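# Load six cart bottles upright into fridge, close door

## Task

Move all six bottles from the cart into the refrigerator so each one stands upright, then close the refrigerator door fully. A glass bottle dropping any real distance counts as failure, as does banging the door open or closed, or the robot toppling or being left leaning. At the end, release everything and back the robot away.

## Robot and tools

ROBOT. TidyBot++: a wheeled base 0.54 m long, 0.50 m wide, 0.38 m high on four driven casters, carrying one seven-joint arm with a two-finger gripper. The shoulder sits 0.12 m ahead of the base centre at 0.68 m height. Links: upper arm 0.42 m, forearm 0.31 m, hand 0.31 m from wrist to the reported hand point. At start the arm is folded, hand pointing down, sticking up to 0.08 m ahead of the base. Cameras: base_camera (fixed on the base, 644x364) and wrist_camera (fisheye on the hand, 644x476, looks along the hand). Loose objects can occasionally get nudged.

FRAMES. Base frame: origin on the floor under the base centre, x forward, y left, z up, metres. hand_pose and hand_target are in this frame; the point is midway between the finger pads, its z axis runs out along the fingers, the fingers open along its y axis. Odometry frame = base frame at scene start; base_odometry counts wheel turns only (slip looks like travel), heading in rad, left positive, -3.142 to 3.142. base_tilt is in degrees, forward/right positive.

TOOL move. Arguments: base, joints, target, speeds, cameras, blocking. Only base/joints/target/speeds form the action; a call with none of them just reports state and images.
- base: object with any of translate_m (forward +, -2 to 2 m), strafe_m (left +, -2 to 2 m), rotate_rad (counter-clockwise from above +, -6.3 to 6.3 rad). These are offsets relative to the base pose at the start of the command (measured from the last reported state), not positions.
- joints: object of absolute joint angles by name. joint_1_rad any angle (whole arm about vertical, positive = clockwise from above, opposite to heading); joint_2_rad -2.249 to 2.249 (shoulder, 0 = upper arm up, positive leans forward); joint_3_rad any angle; joint_4_rad -2.579 to 2.579 (elbow, 0 straight, negative bends forward when joint_3_rad is 3.14); joint_5_rad any angle; joint_6_rad -2.099 to 2.099 (wrist); joint_7_rad any angle (hand roll; at 1.57 with hand down, fingers open left-right); gripper_pos 0 (open, ~85 mm gap) to 1 (closed), gap about 85 x (1 - gripper_pos) mm. Free-turning joints take the short way; step under half a turn to go further.
- target: one flat list of 7 numbers [x, y, z, qw, qx, qy, qz], an absolute hand pose in the base frame, metres and unit quaternion. With target, joints may only contain gripper_pos.
- speeds: caps for this action only: translate_m/strafe_m 0.05 to 0.5 m/s (give one key for a combined move), rotate_rad 0.1 to 1.57 rad/s.
- cameras: list of base_camera, wrist_camera or all; [] for none.
- blocking: true/omitted waits until everything rests; false returns in about half a second while motion continues. A later move overrides only the parts it names.

TOOL wait: seconds 0 to 10, cameras as above; returns state and images, ends early once motions rest. TOOL stop: brakes everything you commanded; braked parts read "stopped" and may keep pressing. TOOL zoom_image: camera plus region [x0, y0, x1, y1] in image pixels from top-left, at most 504x504. TOOL finished_scene: scene = current scene number; irreversible, goal must hold with the robot idle.

RESULTS. "pictures" lists image order. "move" is done or the worst status. base_status, joint_status, hand_status: done, moving, off_target (rest short of goal, maybe still pushing), not_followed (self-collision check withheld the arm: "joint command not followed" / "pose unreachable" with "cause:"), stopped, contact_stop, time_out, torque_fault, limit_stop_at_motor_heat. on_its_own: unrequested robot actions. motor_effort: percent of max per motor, peak in brackets; roughly calibrated. hand_status done means within 10 mm and 2 degrees. Gripper at 1: done means empty; off_target with a reading means something is held. An unplanned stop, refusal or torque fault cancels the rest of the calls in that reply. Unknown keys make a call invalid; out-of-range values get it refused.

ACCURACY. Hand targets usually land within about 3 cm; correct by adding (wanted - measured hand_pose) to your last target. To hold still, resend hand_target, not hand_pose. Joint moves: resend last command + (wanted - read). Loads make the arm sag; never command a held-load joint to its current reading. Hand points near the front, low and pointing forward can end far off or hit the base; there is no check against hitting the base or furniture, and the arm does not route around obstacles. Unreachable poses wander then time_out. A hand pointing down reaches at most about 0.94 m high, only near the base. When a carried bottle touches a shelf, hand_pose stops dropping while commands continue; watch effort and images.

SAFETY. Place glass bottles gently, release only when they rest upright. Open and close the door slowly (low speeds, small steps); never slam. Avoid driving or turning while the arm is caught on something high, swinging a stretched arm sideways, or pushing hard on furniture: the robot can tip. Hard hits cause a 10 s torque-fault arm stop (limits 104.5 N m joints 1-4, 51.3 N m joints 5-7). Long holding or stretched poses heat motors (MOTOR HOT at 60 °C, arm sinks at 75 °C); resend targets after recovery. Avoid excess gripper force or squeezing things that still rest on a surface. Base moves accelerate at up to 0.5 m/s2; a blocked base keeps shoving until timing out. Finish with gripper open and robot backed off.

Each tool is called after "Request:" by a JSON object that holds its "fn" and its "kwargs".

## Session

Request:
{"fn": "move", "kwargs": {}}

Scene clock: 0.00 s.
base_odometry: x=+0.000 y=+0.000 heading=+0.000
base_tilt: forward=-0.7 right=-0.2
base_status: not commanded
joint_positions: joint_1_rad=-0.043 joint_2_rad=-0.363 joint_3_rad=+3.156 joint_4_rad=-2.543 joint_5_rad=-0.027 joint_6_rad=-0.830 joint_7_rad=+1.552 gripper_pos=+0.000
joint_status: not commanded
motor_effort: joint_1_rad=+1 joint_2_rad=-1 joint_3_rad=+1 joint_4_rad=+13 joint_5_rad=-1 joint_6_rad=+1 joint_7_rad=+0
hand_pose: x=+0.2679 y=+0.0126 z=+0.5867 quat_wxyz=(-0.015, +0.998, -0.003, +0.065) (m; base frame)
hand_target: x=+0.2673 y=+0.0126 z=+0.5864 quat_wxyz=(-0.015, +0.998, -0.003, +0.064) (m; base frame)
hand_status: not commanded
pictures: base_camera, wrist_camera

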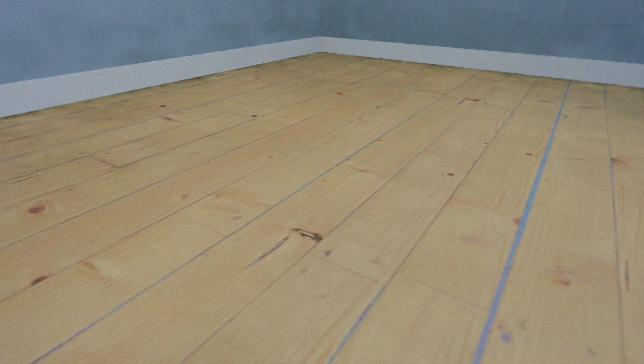

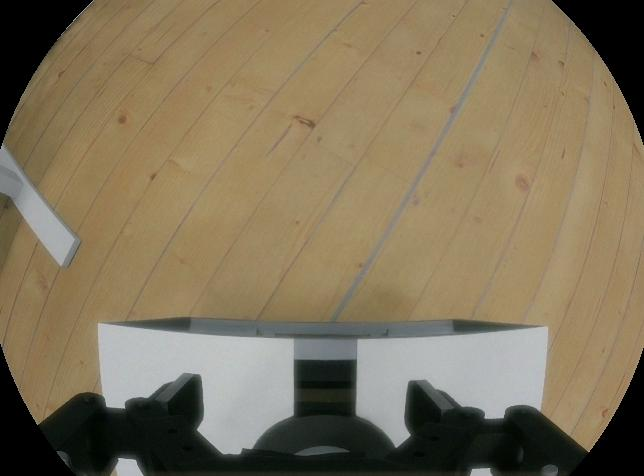

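Request:
{"fn": "move", "kwargs": {"joints": {"joint_6_rad": 0.3}}}

Scene clock: 9.00 s.
move: done
base_odometry: x=+0.000 y=+0.000 heading=+0.000
base_tilt: forward=-0.7 right=-0.2
base_status: not commanded
joint_positions: joint_1_rad=-0.043 joint_2_rad=-0.363 joint_3_rad=+3.156 joint_4_rad=-2.543 joint_5_rad=-0.027 joint_6_rad=+0.262 joint_7_rad=+1.552 gripper_pos=+0.000
joint_status: all done
motor_effort: joint_1_rad=+0(1) joint_2_rad=-5(6) joint_3_rad=+2(2) joint_4_rad=+16(17) joint_5_rad=-1(1) joint_6_rad=+9(10) joint_7_rad=+1(1)
hand_pose: x=+0.5200 y=+0.0107 z=+0.7892 quat_wxyz=(-0.021, +0.819, -0.010, +0.574) (m; base frame)
hand_target: x=+0.5236 y=+0.0104 z=+0.7998 quat_wxyz=(-0.021, +0.808, -0.010, +0.589) (m; base frame)
hand_status: not commanded
pictures: base_camera, wrist_camera
camera_calibration:
wrist_camera: T_world_to_cam=[[-0.0138231, -0.999863, 0.00909743, 0.00305337], [-0.316215, -0.00426005, -0.948678, 0.972987], [0.948587, -0.0159904, -0.316113, -0.109191], [0, 0, 0, 1]] pos_world=[0.411292, 0.00545191, 0.888507]

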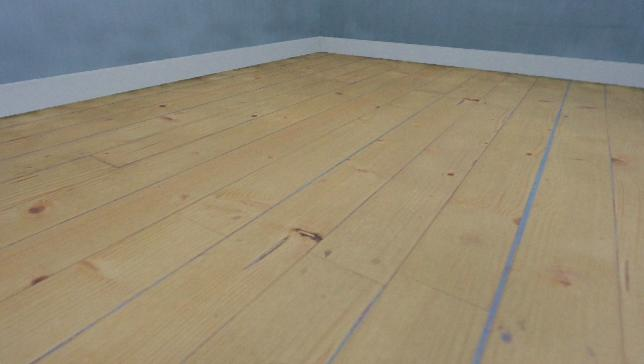

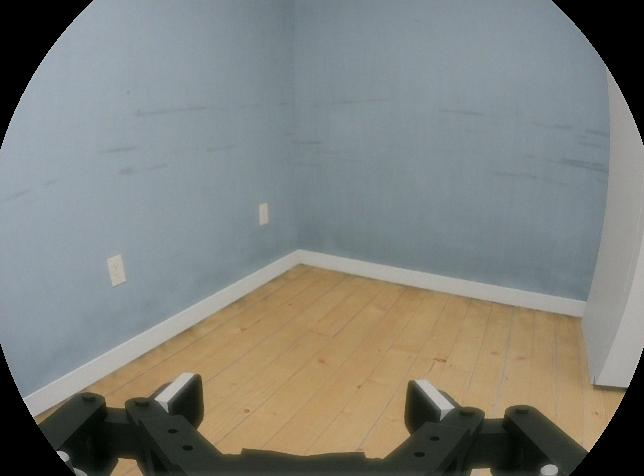

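Request:
{"fn": "move", "kwargs": {"base": {"rotate_rad": -0.9}, "cameras": ["wrist_camera", "base_camera"]}}

Request:
{"fn": "move", "kwargs": {"base": {"rotate_rad": -0.9}, "cameras": ["wrist_camera", "base_camera"]}}

Scene clock: 13.93 s.
move: done
base_odometry: x=+0.000 y=+0.000 heading=-0.899
base_tilt: forward=-0.7 right=-0.2
base_status: done
joint_positions: joint_1_rad=-0.043 joint_2_rad=-0.363 joint_3_rad=+3.156 joint_4_rad=-2.543 joint_5_rad=-0.027 joint_6_rad=+0.262 joint_7_rad=+1.552 gripper_pos=+0.000
joint_status: not commanded
motor_effort: joint_1_rad=+0(1) joint_2_rad=-4(6) joint_3_rad=+2(3) joint_4_rad=+17(17) joint_5_rad=-1(1) joint_6_rad=+9(9) joint_7_rad=+1(1)
hand_pose: x=+0.5201 y=+0.0103 z=+0.7892 quat_wxyz=(-0.021, +0.819, -0.010, +0.574) (m; base frame)
hand_target: x=+0.5236 y=+0.0104 z=+0.7998 quat_wxyz=(-0.021, +0.808, -0.010, +0.589) (m; base frame)
hand_status: not commanded
pictures: base_camera, wrist_camera
camera_calibration:
wrist_camera: T_world_to_cam=[[-0.0146374, -0.999854, 0.0088648, 0.00331048], [-0.316112, -0.00378364, -0.948714, 0.973], [0.948609, -0.016689, -0.31601, -0.109298], [0, 0, 0, 1]] pos_world=[0.411307, 0.00516741, 0.888531]

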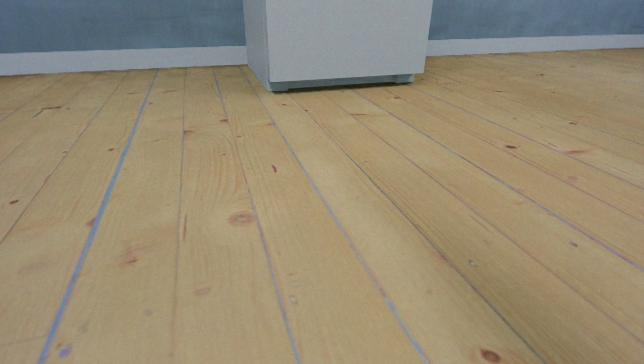

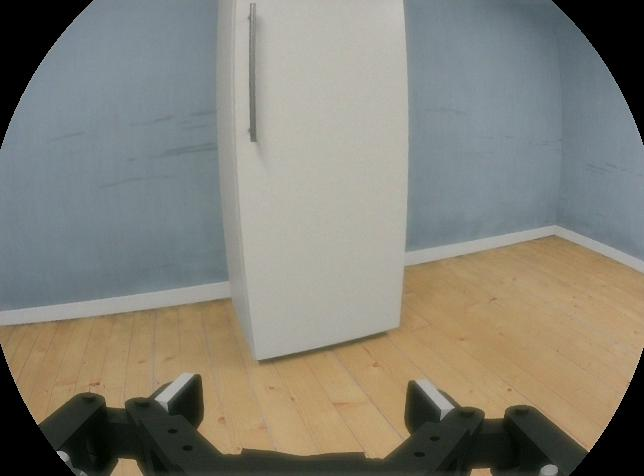

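Scene clock: 15.73 s.
move: done
base_odometry: x=+0.000 y=+0.000 heading=-1.798
base_tilt: forward=-0.7 right=-0.2
base_status: done
joint_positions: joint_1_rad=-0.043 joint_2_rad=-0.363 joint_3_rad=+3.156 joint_4_rad=-2.543 joint_5_rad=-0.027 joint_6_rad=+0.262 joint_7_rad=+1.552 gripper_pos=+0.000
joint_status: not commanded
motor_effort: joint_1_rad=+0(1) joint_2_rad=-5(6) joint_3_rad=+1(3) joint_4_rad=+17(18) joint_5_rad=-1(1) joint_6_rad=+9(10) joint_7_rad=+0(1)
hand_pose: x=+0.5201 y=+0.0103 z=+0.7892 quat_wxyz=(-0.021, +0.819, -0.010, +0.574) (m; base frame)
hand_target: x=+0.5236 y=+0.0104 z=+0.7998 quat_wxyz=(-0.021, +0.808, -0.010, +0.589) (m; base frame)
hand_status: not commanded
pictures: base_camera, wrist_camera
camera_calibration:
wrist_camera: T_world_to_cam=[[-0.0147748, -0.999852, 0.00881271, 0.00336243], [-0.316115, -0.00369076, -0.948714, 0.973001], [0.948606, -0.0168028, -0.316013, -0.109297], [0, 0, 0, 1]] pos_world=[0.41131, 0.00511655, 0.888531]

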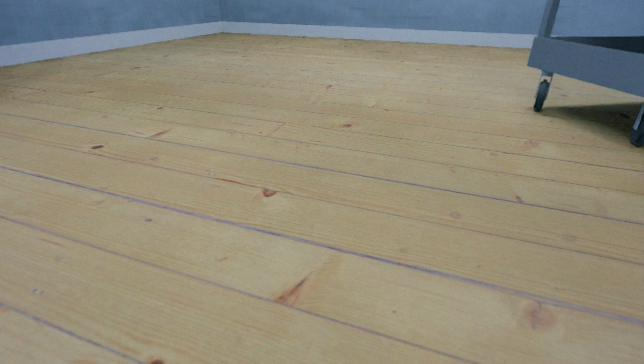

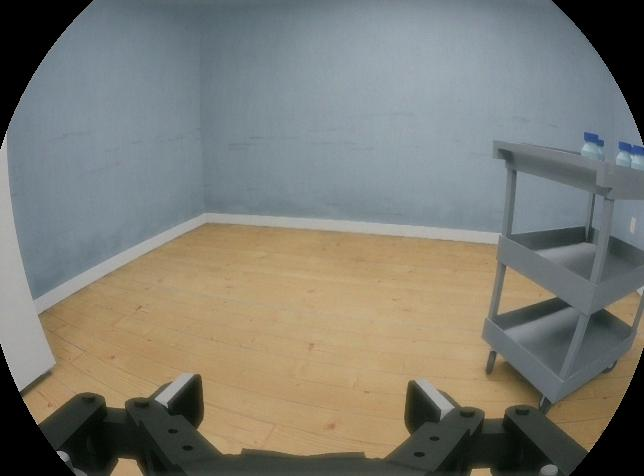

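Request:
{"fn": "move", "kwargs": {"base": {"rotate_rad": -0.6}, "cameras": ["wrist_camera", "base_camera"]}}

Scene clock: 19.80 s.
move: done
base_odometry: x=+0.000 y=+0.000 heading=-2.397
base_tilt: forward=-0.7 right=-0.2
base_status: done
joint_positions: joint_1_rad=-0.043 joint_2_rad=-0.363 joint_3_rad=+3.157 joint_4_rad=-2.543 joint_5_rad=-0.027 joint_6_rad=+0.262 joint_7_rad=+1.552 gripper_pos=+0.000
joint_status: not commanded
motor_effort: joint_1_rad=+0(1) joint_2_rad=-5(6) joint_3_rad=+1(3) joint_4_rad=+18(18) joint_5_rad=-1(1) joint_6_rad=+8(10) joint_7_rad=+0(1)
hand_pose: x=+0.5201 y=+0.0102 z=+0.7892 quat_wxyz=(-0.021, +0.819, -0.010, +0.574) (m; base frame)
hand_target: x=+0.5236 y=+0.0104 z=+0.7998 quat_wxyz=(-0.021, +0.808, -0.010, +0.589) (m; base frame)
hand_status: not commanded
pictures: base_camera, wrist_camera
camera_calibration:
wrist_camera: T_world_to_cam=[[-0.0149418, -0.99985, 0.00874848, 0.0034268], [-0.31606, -0.00357801, -0.948732, 0.973007], [0.948622, -0.0169408, -0.315959, -0.109352], [0, 0, 0, 1]] pos_world=[0.411313, 0.00505521, 0.888542]

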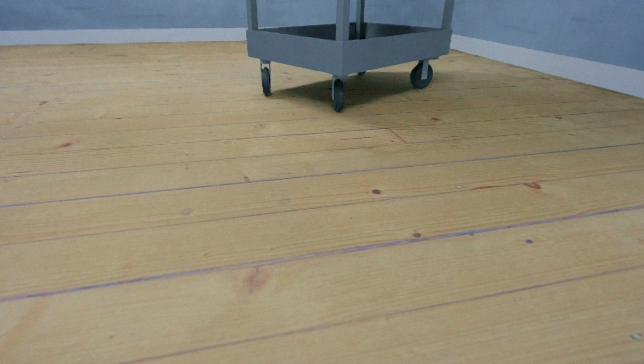

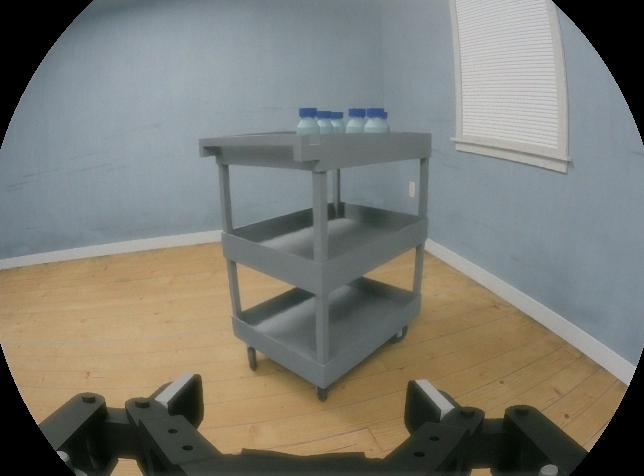

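Request:
{"fn": "zoom_image", "kwargs": {"camera": "wrist_camera", "region": [190, 80, 450, 240]}}

Request:
{"fn": "move", "kwargs": {"base": {"rotate_rad": -0.9}, "cameras": ["wrist_camera", "base_camera"]}}

Scaled by 1.938.

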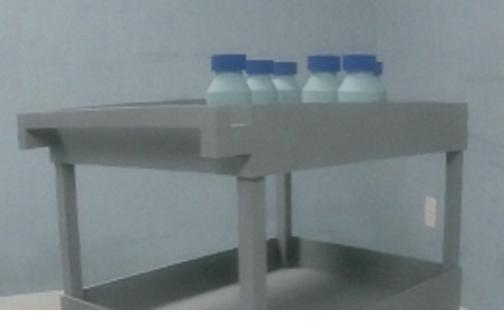

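Scene clock: 24.33 s.
move: done
base_odometry: x=+0.000 y=+0.000 heading=+2.987
base_tilt: forward=-0.7 right=-0.2
base_status: done
joint_positions: joint_1_rad=-0.043 joint_2_rad=-0.363 joint_3_rad=+3.157 joint_4_rad=-2.543 joint_5_rad=-0.027 joint_6_rad=+0.262 joint_7_rad=+1.552 gripper_pos=+0.000
joint_status: not commanded
motor_effort: joint_1_rad=+0(1) joint_2_rad=-5(6) joint_3_rad=+1(3) joint_4_rad=+17(18) joint_5_rad=-1(1) joint_6_rad=+9(9) joint_7_rad=+0(1)
hand_pose: x=+0.5201 y=+0.0102 z=+0.7892 quat_wxyz=(-0.021, +0.819, -0.010, +0.574) (m; base frame)
hand_target: x=+0.5236 y=+0.0104 z=+0.7998 quat_wxyz=(-0.021, +0.808, -0.010, +0.589) (m; base frame)
hand_status: not commanded
pictures: base_camera, wrist_camera
camera_calibration:
wrist_camera: T_world_to_cam=[[-0.0150242, -0.999849, 0.00871723, 0.00345797], [-0.316062, -0.00352228, -0.948732, 0.973007], [0.94862, -0.0170091, -0.315961, -0.109351], [0, 0, 0, 1]] pos_world=[0.411315, 0.00502469, 0.888543]

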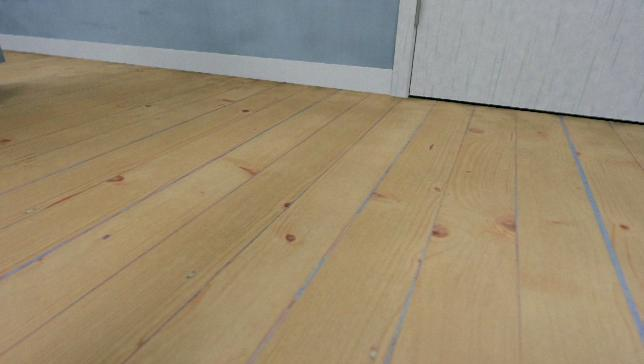

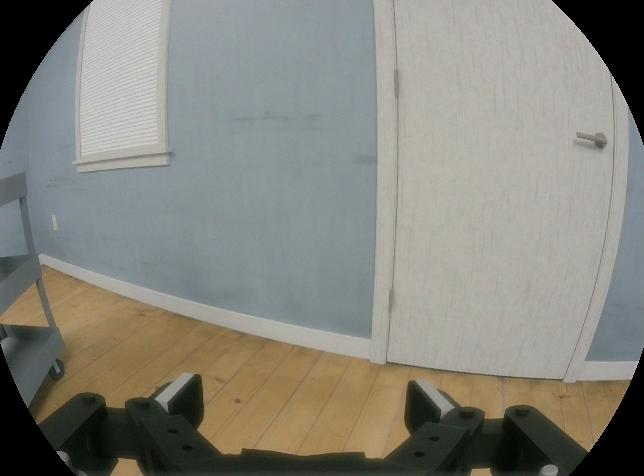

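Request:
{"fn": "move", "kwargs": {"base": {"translate_m": -0.29, "strafe_m": 0.57, "rotate_rad": 2.774}, "joints": {"joint_6_rad": 0.6}, "cameras": ["wrist_camera", "base_camera"]}}

Scene clock: 102.13 s.
move: done
base_odometry: x=+0.199 y=-0.608 heading=-0.523
base_tilt: forward=-0.7 right=-0.2
base_status: done
joint_positions: joint_1_rad=-0.043 joint_2_rad=-0.363 joint_3_rad=+3.159 joint_4_rad=-2.543 joint_5_rad=-0.027 joint_6_rad=+0.571 joint_7_rad=+1.552 gripper_pos=+0.000
joint_status: all done
motor_effort: joint_1_rad=+0(2) joint_2_rad=-5(8) joint_3_rad=+1(4) joint_4_rad=+17(19) joint_5_rad=-1(2) joint_6_rad=+10(11) joint_7_rad=+0(1)
hand_pose: x=+0.5385 y=+0.0069 z=+0.8833 quat_wxyz=(-0.021, +0.720, -0.012, +0.693) (m; base frame)
hand_target: x=+0.5385 y=+0.0081 z=+0.8916 quat_wxyz=(-0.021, +0.711, -0.011, +0.703) (m; base frame)
hand_status: not commanded
pictures: base_camera, wrist_camera
camera_calibration:
wrist_camera: T_world_to_cam=[[-0.0266047, -0.999643, -0.00227656, 0.0155925], [-0.0124941, 0.00260971, -0.999919, 0.949771], [0.999568, -0.0265741, -0.0125591, -0.392566], [0, 0, 0, 1]] pos_world=[0.404677, 0.00267621, 0.944799]

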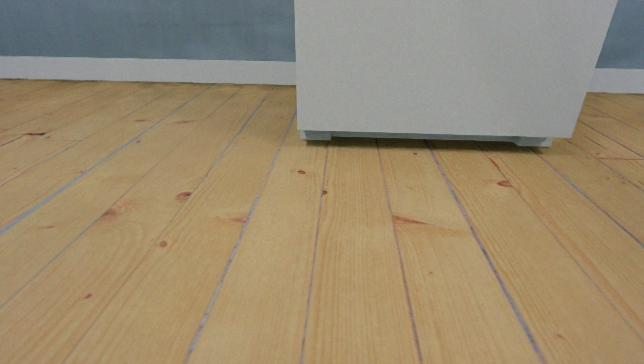

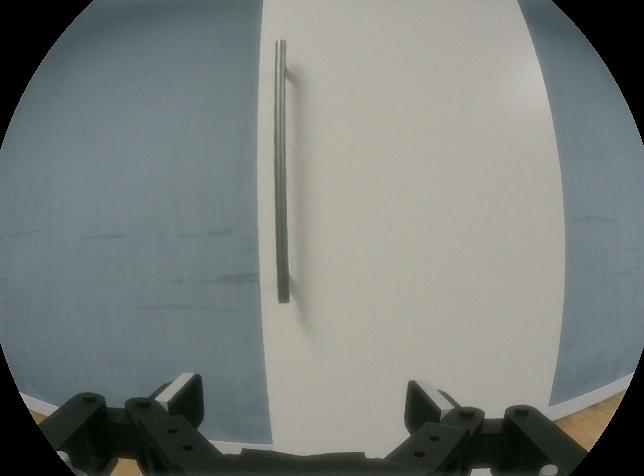

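Request:
{"fn": "move", "kwargs": {"base": {"translate_m": 0.35, "strafe_m": 0.06}, "joints": {"joint_1_rad": 0.0, "joint_2_rad": -0.38, "joint_3_rad": 3.1416, "joint_4_rad": -2.348, "joint_5_rad": 0.0, "joint_6_rad": 0.42, "joint_7_rad": 1.571}, "cameras": ["wrist_camera", "base_camera"]}}

Scene clock: 138.00 s.
move: done
base_odometry: x=+0.532 y=-0.731 heading=-0.522
base_tilt: forward=-0.7 right=-0.2
base_status: done
joint_positions: joint_1_rad=-0.017 joint_2_rad=-0.363 joint_3_rad=+3.156 joint_4_rad=-2.387 joint_5_rad=-0.027 joint_6_rad=+0.472 joint_7_rad=+1.552 gripper_pos=+0.000
joint_status: all done
motor_effort: joint_1_rad=+0(2) joint_2_rad=-6(9) joint_3_rad=+2(2) joint_4_rad=+18(19) joint_5_rad=-1(2) joint_6_rad=+9(10) joint_7_rad=+0(1)
hand_pose: x=+0.5636 y=-0.0022 z=+0.9437 quat_wxyz=(-0.014, +0.700, -0.020, +0.714) (m; base frame)
hand_target: x=+0.5640 y=+0.0014 z=+0.9580 quat_wxyz=(+0.000, +0.699, +0.000, +0.715) (m; base frame)
hand_status: not commanded
pictures: base_camera, wrist_camera
camera_calibration:
wrist_camera: T_world_to_cam=[[-0.0476059, -0.99885, -0.00576301, 0.0224672], [0.045088, 0.00361482, -0.998976, 0.977122], [0.997848, -0.047817, 0.044864, -0.470394], [0, 0, 0, 1]] pos_world=[0.426395, -0.00358363, 0.997356]

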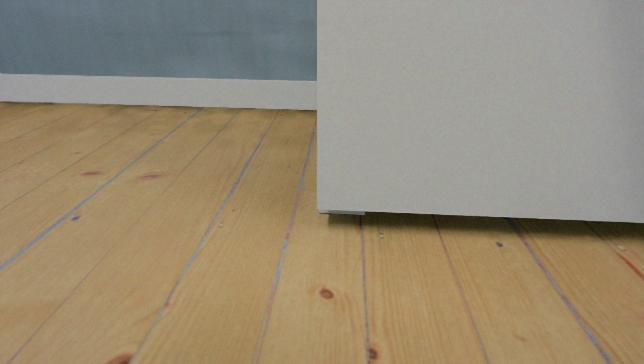

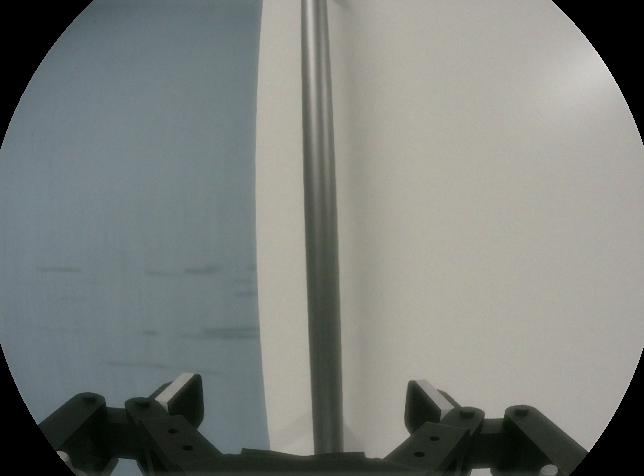

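Request:
{"fn": "move", "kwargs": {"base": {"translate_m": 0.08, "strafe_m": -0.015}, "cameras": ["wrist_camera", "base_camera"]}}

Scene clock: 168.50 s.
move: done
base_odometry: x=+0.594 y=-0.784 heading=-0.522
base_tilt: forward=-0.7 right=-0.2
base_status: done
joint_positions: joint_1_rad=-0.017 joint_2_rad=-0.365 joint_3_rad=+3.155 joint_4_rad=-2.385 joint_5_rad=-0.027 joint_6_rad=+0.471 joint_7_rad=+1.552 gripper_pos=+0.000
joint_status: not commanded
motor_effort: joint_1_rad=+0(1) joint_2_rad=-6(10) joint_3_rad=+2(2) joint_4_rad=+18(19) joint_5_rad=-1(1) joint_6_rad=+9(10) joint_7_rad=+0(1)
hand_pose: x=+0.5634 y=-0.0016 z=+0.9449 quat_wxyz=(-0.014, +0.699, -0.019, +0.714) (m; base frame)
hand_target: x=+0.5640 y=+0.0014 z=+0.9580 quat_wxyz=(+0.000, +0.699, +0.000, +0.715) (m; base frame)
hand_status: not commanded
pictures: base_camera, wrist_camera
camera_calibration:
wrist_camera: T_world_to_cam=[[-0.0465915, -0.998899, -0.00544504, 0.022144], [0.0469565, 0.00325481, -0.998892, 0.977231], [0.99781, -0.0467955, 0.0467532, -0.471978], [0, 0, 0, 1]] pos_world=[0.426089, -0.00314756, 0.998335]

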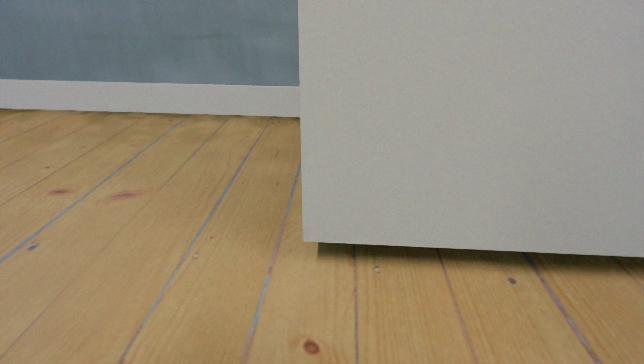

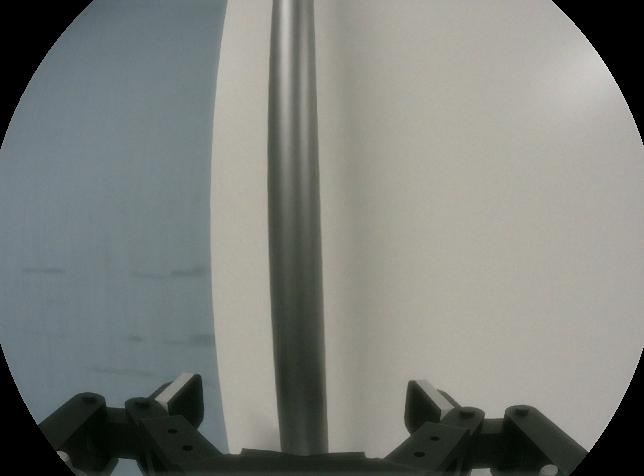

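Request:
{"fn": "zoom_image", "kwargs": {"camera": "wrist_camera", "region": [150, 230, 460, 476]}}

Scaled by 1.626.

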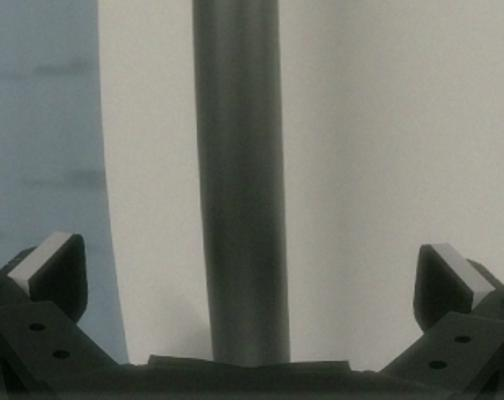

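Request:
{"fn": "move", "kwargs": {"joints": {"gripper_pos": 1.0}, "cameras": ["wrist_camera"]}}

Scene clock: 199.37 s.
move: off_target
base_odometry: x=+0.594 y=-0.783 heading=-0.522
base_tilt: forward=-0.7 right=-0.2
base_status: not commanded
joint_positions: joint_1_rad=-0.014 joint_2_rad=-0.365 joint_3_rad=+3.153 joint_4_rad=-2.385 joint_5_rad=-0.019 joint_6_rad=+0.470 joint_7_rad=+1.552 gripper_pos=+0.816
joint_status: gripper_pos off_target (ended at +0.816, target +1.000)
motor_effort: joint_1_rad=+0(1) joint_2_rad=-6(7) joint_3_rad=+2(3) joint_4_rad=+20(20) joint_5_rad=-3(4) joint_6_rad=+10(10) joint_7_rad=-2(3)
hand_pose: x=+0.5633 y=-0.0011 z=+0.9450 quat_wxyz=(-0.012, +0.699, -0.016, +0.714) (m; base frame)
hand_target: x=+0.5640 y=+0.0014 z=+0.9580 quat_wxyz=(+0.000, +0.699, +0.000, +0.715) (m; base frame)
hand_status: not commanded
pictures: wrist_camera
camera_calibration:
wrist_camera: T_world_to_cam=[[-0.0446934, -0.998998, 0.00247158, 0.0141568], [0.0468069, -0.00456538, -0.998894, 0.977354], [0.997904, -0.0445283, 0.046964, -0.472037], [0, 0, 0, 1]] pos_world=[0.425934, -0.00241441, 0.998407]

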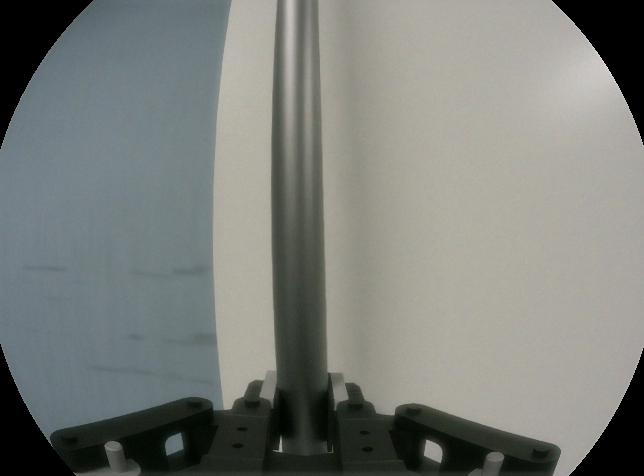

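Request:
{"fn": "move", "kwargs": {"base": {"translate_m": -0.06, "strafe_m": -0.012}, "speeds": {"translate_m": 0.1}, "cameras": ["wrist_camera"]}}

Scene clock: 227.33 s.
move: done
base_odometry: x=+0.536 y=-0.764 heading=-0.522
base_tilt: forward=-0.7 right=-0.2
base_status: done
joint_positions: joint_1_rad=-0.013 joint_2_rad=-0.319 joint_3_rad=+3.147 joint_4_rad=-2.341 joint_5_rad=-0.018 joint_6_rad=+0.455 joint_7_rad=+1.552 gripper_pos=+0.817
joint_status: not commanded
motor_effort: joint_1_rad=+1(2) joint_2_rad=-13(24) joint_3_rad=+2(4) joint_4_rad=+17(21) joint_5_rad=-4(5) joint_6_rad=+11(14) joint_7_rad=-3(3)
hand_pose: x=+0.5812 y=+0.0018 z=+0.9456 quat_wxyz=(-0.013, +0.706, -0.013, +0.708) (m; base frame)
hand_target: x=+0.5640 y=+0.0014 z=+0.9580 quat_wxyz=(+0.000, +0.699, +0.000, +0.715) (m; base frame)
hand_status: not commanded
pictures: wrist_camera
camera_calibration:
wrist_camera: T_world_to_cam=[[-0.0396406, -0.999192, 0.00658078, 0.0109443], [0.0298196, -0.00776599, -0.999525, 0.987615], [0.998769, -0.0394255, 0.0301034, -0.474376], [0, 0, 0, 1]] pos_world=[0.444776, -0.0000972677, 1.00135]

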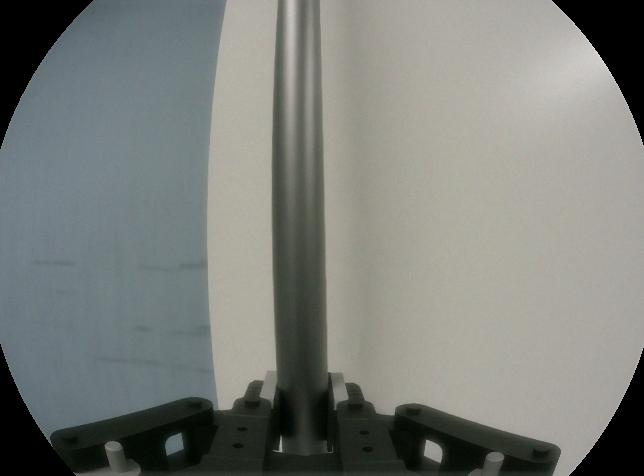

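Request:
{"fn": "move", "kwargs": {"base": {"translate_m": -0.087, "strafe_m": -0.105, "rotate_rad": 0.131}, "speeds": {"translate_m": 0.12, "rotate_rad": 0.12}, "cameras": ["wrist_camera"]}}

Scene clock: 243.03 s.
move: done
base_odometry: x=+0.408 y=-0.812 heading=-0.390
base_tilt: forward=-0.7 right=-0.2
base_status: done
joint_positions: joint_1_rad=-0.008 joint_2_rad=-0.322 joint_3_rad=+3.134 joint_4_rad=-2.341 joint_5_rad=-0.015 joint_6_rad=+0.451 joint_7_rad=+1.552 gripper_pos=+0.817
joint_status: not commanded
motor_effort: joint_1_rad=+2(5) joint_2_rad=-14(17) joint_3_rad=+3(7) joint_4_rad=+17(20) joint_5_rad=-4(7) joint_6_rad=+10(12) joint_7_rad=-2(3)
hand_pose: x=+0.5803 y=+0.0068 z=+0.9458 quat_wxyz=(-0.014, +0.706, -0.008, +0.708) (m; base frame)
hand_target: x=+0.5640 y=+0.0014 z=+0.9580 quat_wxyz=(+0.000, +0.699, +0.000, +0.715) (m; base frame)
hand_status: not commanded
pictures: wrist_camera
camera_calibration:
wrist_camera: T_world_to_cam=[[-0.0305765, -0.999444, 0.0132593, 0.00439725], [0.0294255, -0.0141598, -0.999467, 0.988171], [0.999099, -0.0301701, 0.0298421, -0.473312], [0, 0, 0, 1]] pos_world=[0.443943, 0.00410724, 1.00171]

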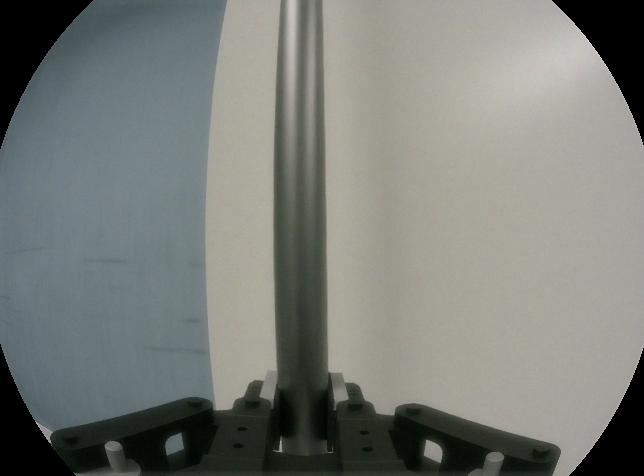

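Request:
{"fn": "move", "kwargs": {"base": {"translate_m": -0.140, "strafe_m": -0.137, "rotate_rad": 0.131}, "speeds": {"translate_m": 0.17, "rotate_rad": 0.12}, "cameras": []}}

Request:
{"fn": "move", "kwargs": {"base": {"translate_m": -0.131, "strafe_m": -0.155, "rotate_rad": 0.131}, "speeds": {"translate_m": 0.17, "rotate_rad": 0.12}, "cameras": ["wrist_camera", "base_camera"]}}

Scene clock: 248.93 s.
move: done
base_odometry: x=+0.227 y=-0.885 heading=-0.258
base_tilt: forward=-0.7 right=-0.2
base_status: done
joint_positions: joint_1_rad=-0.014 joint_2_rad=-0.327 joint_3_rad=+3.124 joint_4_rad=-2.341 joint_5_rad=-0.010 joint_6_rad=+0.446 joint_7_rad=+1.552 gripper_pos=+0.818
joint_status: not commanded
motor_effort: joint_1_rad=+4(7) joint_2_rad=-12(18) joint_3_rad=+5(9) joint_4_rad=+16(19) joint_5_rad=-5(7) joint_6_rad=+9(11) joint_7_rad=-2(3)
hand_pose: x=+0.5788 y=+0.0153 z=+0.9464 quat_wxyz=(-0.017, +0.706, +0.001, +0.708) (m; base frame)
hand_target: x=+0.5640 y=+0.0014 z=+0.9580 quat_wxyz=(+0.000, +0.699, +0.000, +0.715) (m; base frame)
hand_status: not commanded
pictures: none
No camera images: "cameras" was empty.

Scene clock: 250.80 s.
move: done
base_odometry: x=+0.060 y=-1.001 heading=-0.126
base_tilt: forward=-0.7 right=-0.2
base_status: done
joint_positions: joint_1_rad=-0.021 joint_2_rad=-0.332 joint_3_rad=+3.117 joint_4_rad=-2.341 joint_5_rad=-0.007 joint_6_rad=+0.441 joint_7_rad=+1.552 gripper_pos=+0.819
joint_status: not commanded
motor_effort: joint_1_rad=+4(8) joint_2_rad=-11(17) joint_3_rad=+6(10) joint_4_rad=+16(20) joint_5_rad=-5(7) joint_6_rad=+9(12) joint_7_rad=-2(2)
hand_pose: x=+0.5769 y=+0.0228 z=+0.9471 quat_wxyz=(-0.021, +0.706, +0.009, +0.708) (m; base frame)
hand_target: x=+0.5640 y=+0.0014 z=+0.9580 quat_wxyz=(+0.000, +0.699, +0.000, +0.715) (m; base frame)
hand_status: not commanded
pictures: base_camera, wrist_camera
camera_calibration:
wrist_camera: T_world_to_cam=[[0.0021049, -0.999655, 0.0261875, -0.0108937], [0.0303235, -0.0261117, -0.999199, 0.989252], [0.999538, 0.00289731, 0.0302581, -0.470894], [0, 0, 0, 1]] pos_world=[0.440702, 0.0163054, 1.00299]

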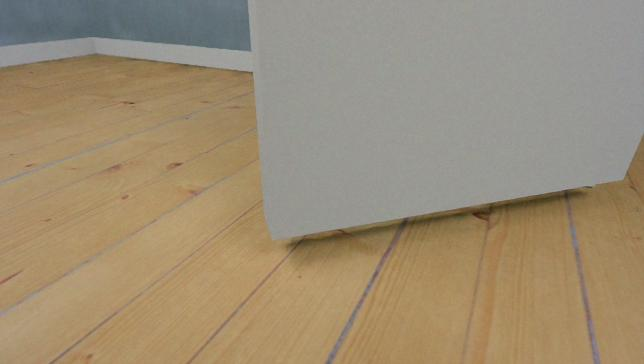

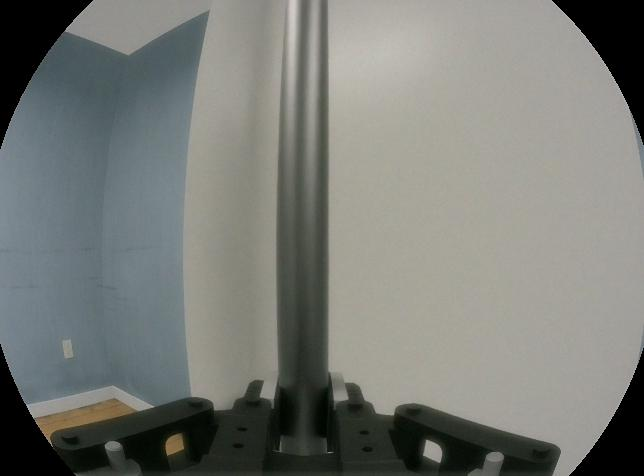

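Request:
{"fn": "move", "kwargs": {"base": {"translate_m": -0.119, "strafe_m": -0.172, "rotate_rad": 0.131}, "speeds": {"translate_m": 0.18, "rotate_rad": 0.12}, "cameras": []}}

Request:
{"fn": "move", "kwargs": {"base": {"translate_m": -0.105, "strafe_m": -0.187, "rotate_rad": 0.131}, "speeds": {"translate_m": 0.18, "rotate_rad": 0.12}, "cameras": ["wrist_camera", "base_camera"]}}

Scene clock: 265.97 s.
move: done
base_odometry: x=-0.079 y=-1.157 heading=+0.006
base_tilt: forward=-0.7 right=-0.2
base_status: done
joint_positions: joint_1_rad=-0.024 joint_2_rad=-0.352 joint_3_rad=+3.114 joint_4_rad=-2.352 joint_5_rad=-0.004 joint_6_rad=+0.436 joint_7_rad=+1.552 gripper_pos=+0.820
joint_status: not commanded
motor_effort: joint_1_rad=+4(9) joint_2_rad=-8(17) joint_3_rad=+6(12) joint_4_rad=+20(26) joint_5_rad=-5(8) joint_6_rad=+12(15) joint_7_rad=-1(2)
hand_pose: x=+0.5700 y=+0.0255 z=+0.9478 quat_wxyz=(-0.021, +0.705, +0.012, +0.709) (m; base frame)
hand_target: x=+0.5640 y=+0.0014 z=+0.9580 quat_wxyz=(+0.000, +0.699, +0.000, +0.715) (m; base frame)
hand_status: not commanded
pictures: none
No camera images: "cameras" was empty.

Scene clock: 267.87 s.
move: done
base_odometry: x=-0.183 y=-1.345 heading=+0.138
base_tilt: forward=-0.8 right=-0.2
base_status: done
joint_positions: joint_1_rad=-0.026 joint_2_rad=-0.359 joint_3_rad=+3.113 joint_4_rad=-2.356 joint_5_rad=-0.003 joint_6_rad=+0.434 joint_7_rad=+1.552 gripper_pos=+0.821
joint_status: not commanded
motor_effort: joint_1_rad=+6(8) joint_2_rad=-8(13) joint_3_rad=+8(11) joint_4_rad=+22(26) joint_5_rad=-6(7) joint_6_rad=+13(14) joint_7_rad=-1(2)
hand_pose: x=+0.5677 y=+0.0275 z=+0.9482 quat_wxyz=(-0.022, +0.704, +0.015, +0.710) (m; base frame)
hand_target: x=+0.5640 y=+0.0014 z=+0.9580 quat_wxyz=(+0.000, +0.699, +0.000, +0.715) (m; base frame)
hand_status: not commanded
pictures: base_camera, wrist_camera
camera_calibration:
wrist_camera: T_world_to_cam=[[0.0126928, -0.9994, 0.0322119, -0.0178682], [0.0356003, -0.0317424, -0.998862, 0.987606], [0.999286, 0.0138251, 0.0351761, -0.46656], [0, 0, 0, 1]] pos_world=[0.431295, 0.0199418, 1.00347]

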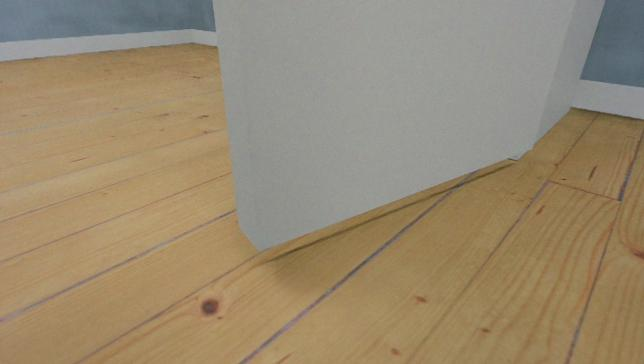

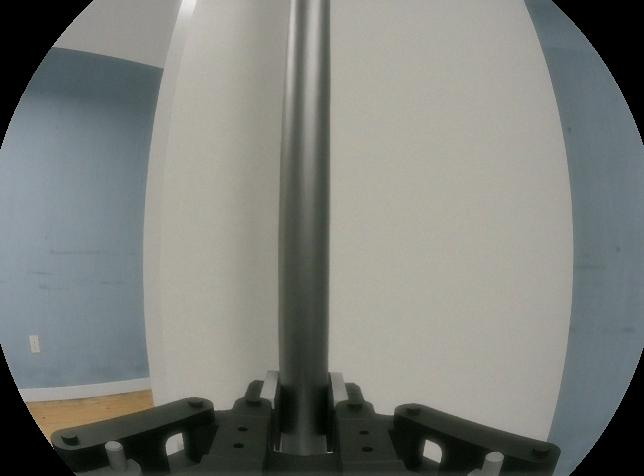

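Request:
{"fn": "move", "kwargs": {"base": {"translate_m": -0.085, "strafe_m": -0.188, "rotate_rad": 0.131}, "speeds": {"translate_m": 0.18, "rotate_rad": 0.12}, "cameras": []}}

Request:
{"fn": "move", "kwargs": {"base": {"translate_m": -0.068, "strafe_m": -0.236, "rotate_rad": 0.175}, "speeds": {"translate_m": 0.18, "rotate_rad": 0.13}, "cameras": ["wrist_camera", "base_camera"]}}

Scene clock: 303.73 s.
move: done
base_odometry: x=-0.242 y=-1.542 heading=+0.270
base_tilt: forward=-0.7 right=-0.2
base_status: done
joint_positions: joint_1_rad=-0.026 joint_2_rad=-0.355 joint_3_rad=+3.114 joint_4_rad=-2.352 joint_5_rad=+0.000 joint_6_rad=+0.433 joint_7_rad=+1.552 gripper_pos=+0.825
joint_status: not commanded
motor_effort: joint_1_rad=+5(12) joint_2_rad=-9(20) joint_3_rad=+8(14) joint_4_rad=+20(24) joint_5_rad=-5(9) joint_6_rad=+12(14) joint_7_rad=-1(2)
hand_pose: x=+0.5691 y=+0.0272 z=+0.9486 quat_wxyz=(-0.022, +0.704, +0.015, +0.709) (m; base frame)
hand_target: x=+0.5640 y=+0.0014 z=+0.9580 quat_wxyz=(+0.000, +0.699, +0.000, +0.715) (m; base frame)
hand_status: not commanded
pictures: none
No camera images: "cameras" was empty.

Scene clock: 305.83 s.
move: done
base_odometry: x=-0.244 y=-1.788 heading=+0.446
base_tilt: forward=-0.8 right=-0.2
base_status: done
joint_positions: joint_1_rad=+0.010 joint_2_rad=-0.398 joint_3_rad=+3.152 joint_4_rad=-2.351 joint_5_rad=-0.005 joint_6_rad=+0.432 joint_7_rad=+1.552 gripper_pos=+0.999
joint_status: not commanded
on_its_own: gripper_pos moved +0.174 to your old target +1.000
motor_effort: joint_1_rad=+0(18) joint_2_rad=-6(37) joint_3_rad=+1(21) joint_4_rad=+18(21) joint_5_rad=-1(10) joint_6_rad=+10(12) joint_7_rad=+0(1)
hand_pose: x=+0.5586 y=-0.0089 z=+0.9677 quat_wxyz=(-0.002, +0.689, -0.017, +0.724) (m; base frame)
hand_target: x=+0.5640 y=+0.0014 z=+0.9580 quat_wxyz=(+0.000, +0.699, +0.000, +0.715) (m; base frame)
hand_status: not commanded
pictures: base_camera, wrist_camera
camera_calibration:
wrist_camera: T_world_to_cam=[[-0.0612343, -0.998028, 0.0138091, 0.00431098], [0.074678, -0.0183774, -0.997038, 0.982799], [0.995326, -0.0600217, 0.0756561, -0.495269], [0, 0, 0, 1]] pos_world=[0.419825, -0.00736319, 1.0173]

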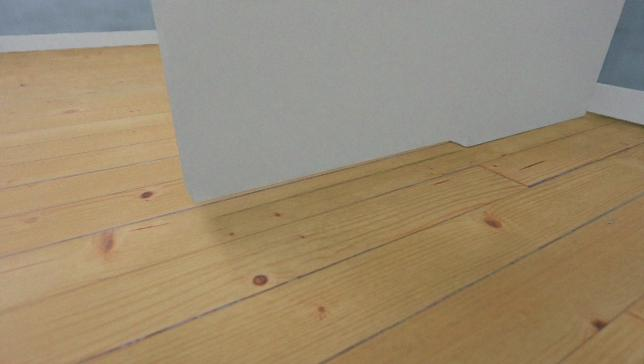

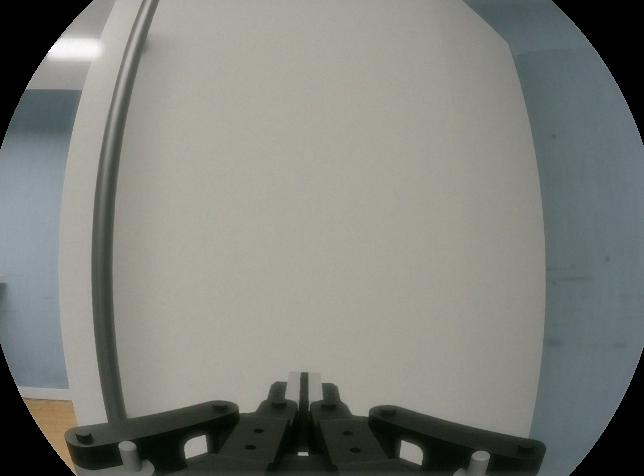

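Request:
{"fn": "move", "kwargs": {"base": {"translate_m": -0.337, "strafe_m": 0.314}, "cameras": []}}

Request:
{"fn": "move", "kwargs": {"base": {"translate_m": 1.022, "strafe_m": 0.608, "rotate_rad": -0.968}, "joints": {"gripper_pos": 0.0}, "cameras": ["wrist_camera", "base_camera"]}}

Scene clock: 355.90 s.
move: done
base_odometry: x=-0.684 y=-1.650 heading=+0.446
base_tilt: forward=-0.8 right=-0.2
base_status: done
joint_positions: joint_1_rad=+0.010 joint_2_rad=-0.397 joint_3_rad=+3.148 joint_4_rad=-2.351 joint_5_rad=-0.005 joint_6_rad=+0.432 joint_7_rad=+1.552 gripper_pos=+0.999
joint_status: not commanded
motor_effort: joint_1_rad=+0(1) joint_2_rad=-6(8) joint_3_rad=+1(3) joint_4_rad=+18(19) joint_5_rad=-1(1) joint_6_rad=+9(11) joint_7_rad=+0(1)
hand_pose: x=+0.5589 y=-0.0070 z=+0.9672 quat_wxyz=(-0.003, +0.690, -0.015, +0.724) (m; base frame)
hand_target: x=+0.5640 y=+0.0014 z=+0.9580 quat_wxyz=(+0.000, +0.699, +0.000, +0.715) (m; base frame)
hand_status: not commanded
pictures: none
No camera images: "cameras" was empty.

Scene clock: 359.60 s.
move: done
base_odometry: x=-0.024 y=-0.661 heading=-0.523
base_tilt: forward=-0.7 right=-0.2
base_status: done
joint_positions: joint_1_rad=+0.009 joint_2_rad=-0.396 joint_3_rad=+3.146 joint_4_rad=-2.351 joint_5_rad=-0.005 joint_6_rad=+0.432 joint_7_rad=+1.552 gripper_pos=+0.000
joint_status: all done
motor_effort: joint_1_rad=+0(1) joint_2_rad=-6(7) joint_3_rad=+1(3) joint_4_rad=+18(20) joint_5_rad=-1(1) joint_6_rad=+10(10) joint_7_rad=+0(1)
hand_pose: x=+0.5590 y=-0.0054 z=+0.9671 quat_wxyz=(-0.004, +0.690, -0.014, +0.724) (m; base frame)
hand_target: x=+0.5640 y=+0.0014 z=+0.9580 quat_wxyz=(+0.000, +0.699, +0.000, +0.715) (m; base frame)
hand_status: not commanded
pictures: base_camera, wrist_camera
camera_calibration:
wrist_camera: T_world_to_cam=[[-0.0547628, -0.998365, 0.0163735, 0.00178947], [0.0734029, -0.020379, -0.997094, 0.982965], [0.995798, -0.0534018, 0.0743989, -0.494396], [0, 0, 0, 1]] pos_world=[0.420264, -0.00458324, 1.01686]

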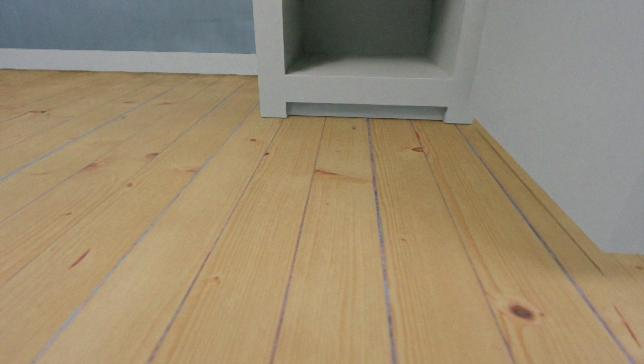

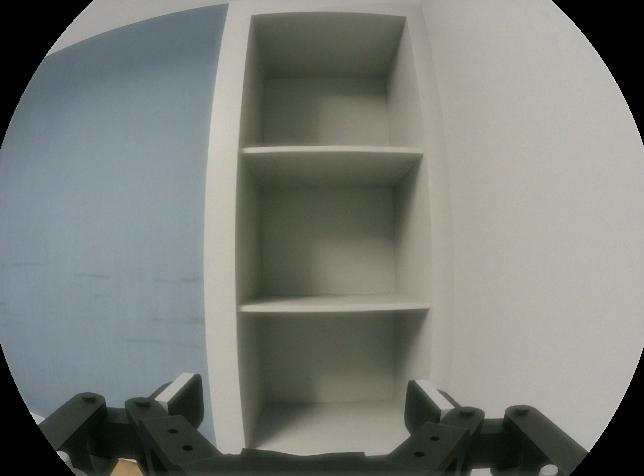

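Request:
{"fn": "move", "kwargs": {"base": {"translate_m": -1.292, "strafe_m": -0.213, "rotate_rad": -1.048}, "joints": {"joint_1_rad": 0.0, "joint_2_rad": -0.4, "joint_3_rad": 3.1416, "joint_4_rad": -1.6, "joint_5_rad": 0.0, "joint_6_rad": -0.9, "joint_7_rad": 1.571}, "cameras": ["wrist_camera", "base_camera"]}}

Scene clock: 424.03 s.
move: done
base_odometry: x=-1.250 y=-0.200 heading=-1.571
base_tilt: forward=-0.7 right=-0.2
base_status: done
joint_positions: joint_1_rad=+0.008 joint_2_rad=-0.395 joint_3_rad=+3.142 joint_4_rad=-1.642 joint_5_rad=-0.005 joint_6_rad=-0.850 joint_7_rad=+1.552 gripper_pos=+0.000
joint_status: all done
motor_effort: joint_1_rad=+0(3) joint_2_rad=-5(9) joint_3_rad=+1(4) joint_4_rad=+18(21) joint_5_rad=-1(3) joint_6_rad=+8(11) joint_7_rad=+0(1)
hand_pose: x=+0.5244 y=-0.0007 z=+1.0139 quat_wxyz=(-0.005, +0.867, -0.012, +0.499) (m; base frame)
hand_target: x=+0.5169 y=+0.0013 z=+1.0261 quat_wxyz=(+0.000, +0.867, +0.000, +0.498) (m; base frame)
hand_status: not commanded
pictures: base_camera, wrist_camera
camera_calibration:
wrist_camera: T_world_to_cam=[[-0.0277257, -0.998969, 0.0359392, -0.0302244], [-0.479539, -0.0182538, -0.877331, 1.20078], [0.877083, -0.0415589, -0.478538, 0.159685], [0, 0, 0, 1]] pos_world=[0.434924, -0.0016382, 1.13098]

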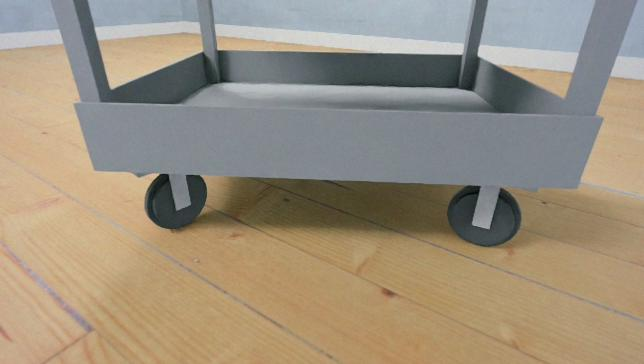

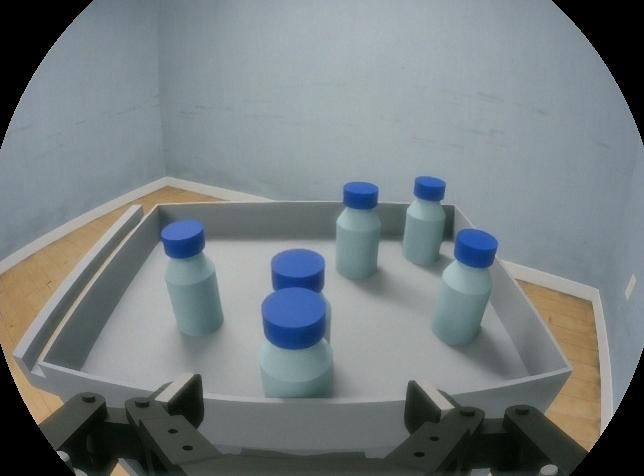

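Request:
{"fn": "move", "kwargs": {"joints": {"joint_1_rad": 0.0, "joint_2_rad": -0.4, "joint_3_rad": 3.1416, "joint_4_rad": -2.19, "joint_5_rad": 0.0, "joint_6_rad": 0.02, "joint_7_rad": 1.571}, "cameras": ["wrist_camera"]}}

Scene clock: 527.10 s.
move: done
base_odometry: x=-1.250 y=-0.200 heading=-1.571
base_tilt: forward=-0.7 right=-0.2
base_status: not commanded
joint_positions: joint_1_rad=+0.008 joint_2_rad=-0.395 joint_3_rad=+3.142 joint_4_rad=-2.148 joint_5_rad=-0.005 joint_6_rad=-0.022 joint_7_rad=+1.552 gripper_pos=+0.000
joint_status: all done
motor_effort: joint_1_rad=+0(2) joint_2_rad=-6(8) joint_3_rad=+1(2) joint_4_rad=+18(21) joint_5_rad=-1(2) joint_6_rad=+9(10) joint_7_rad=+0(1)
hand_pose: x=+0.5711 y=-0.0023 z=+0.9499 quat_wxyz=(-0.005, +0.775, -0.012, +0.631) (m; base frame)
hand_target: x=+0.5671 y=+0.0013 z=+0.9394 quat_wxyz=(+0.000, +0.774, +0.000, +0.633) (m; base frame)
hand_status: not commanded
pictures: wrist_camera
camera_calibration:
wrist_camera: T_world_to_cam=[[-0.042158, -0.998748, 0.0269155, -0.011377], [-0.177721, -0.0190136, -0.983897, 1.09592], [0.983178, -0.0462626, -0.176697, -0.259283], [0, 0, 0, 1]] pos_world=[0.449209, -0.00252054, 1.03276]

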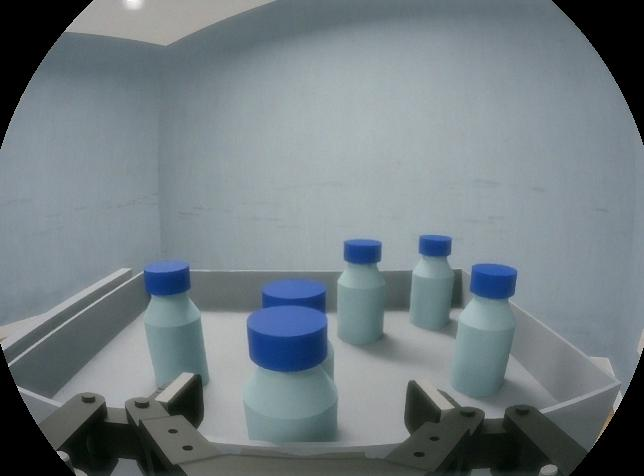

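Request:
{"fn": "move", "kwargs": {"base": {"translate_m": 0.10, "strafe_m": 0.012}, "speeds": {"translate_m": 0.15}, "joints": {"joint_2_rad": -0.369, "joint_4_rad": -2.268, "joint_6_rad": 0.131}, "cameras": ["wrist_camera"]}}

Scene clock: 601.63 s.
move: done
base_odometry: x=-1.238 y=-0.301 heading=-1.572
base_tilt: forward=-0.7 right=-0.2
base_status: done
joint_positions: joint_1_rad=+0.008 joint_2_rad=-0.385 joint_3_rad=+3.142 joint_4_rad=-2.230 joint_5_rad=-0.005 joint_6_rad=+0.092 joint_7_rad=+1.552 gripper_pos=+0.000
joint_status: all done
motor_effort: joint_1_rad=+0(1) joint_2_rad=-7(9) joint_3_rad=+1(2) joint_4_rad=+19(21) joint_5_rad=-1(1) joint_6_rad=+9(10) joint_7_rad=+0(1)
hand_pose: x=+0.5698 y=-0.0024 z=+0.9302 quat_wxyz=(-0.005, +0.768, -0.012, +0.640) (m; base frame)
hand_target: x=+0.5701 y=+0.0013 z=+0.9119 quat_wxyz=(+0.000, +0.773, +0.000, +0.634) (m; base frame)
hand_status: not commanded
pictures: wrist_camera
camera_calibration:
wrist_camera: T_world_to_cam=[[-0.0433323, -0.998715, 0.0262748, -0.00981071], [-0.1557, -0.0192273, -0.987617, 1.06722], [0.986853, -0.0468867, -0.154667, -0.284099], [0, 0, 0, 1]] pos_world=[0.446105, -0.00259887, 1.01032]

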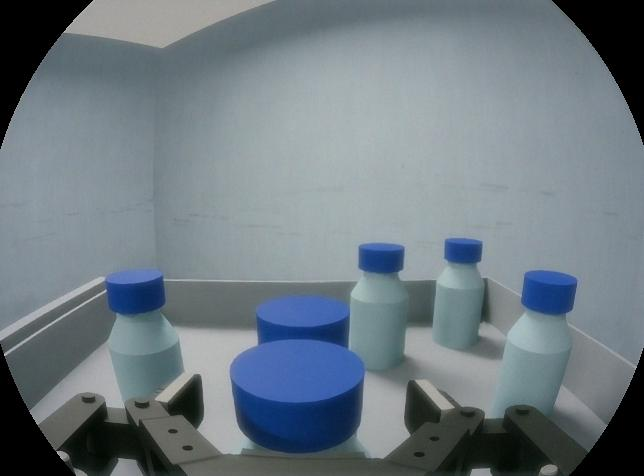

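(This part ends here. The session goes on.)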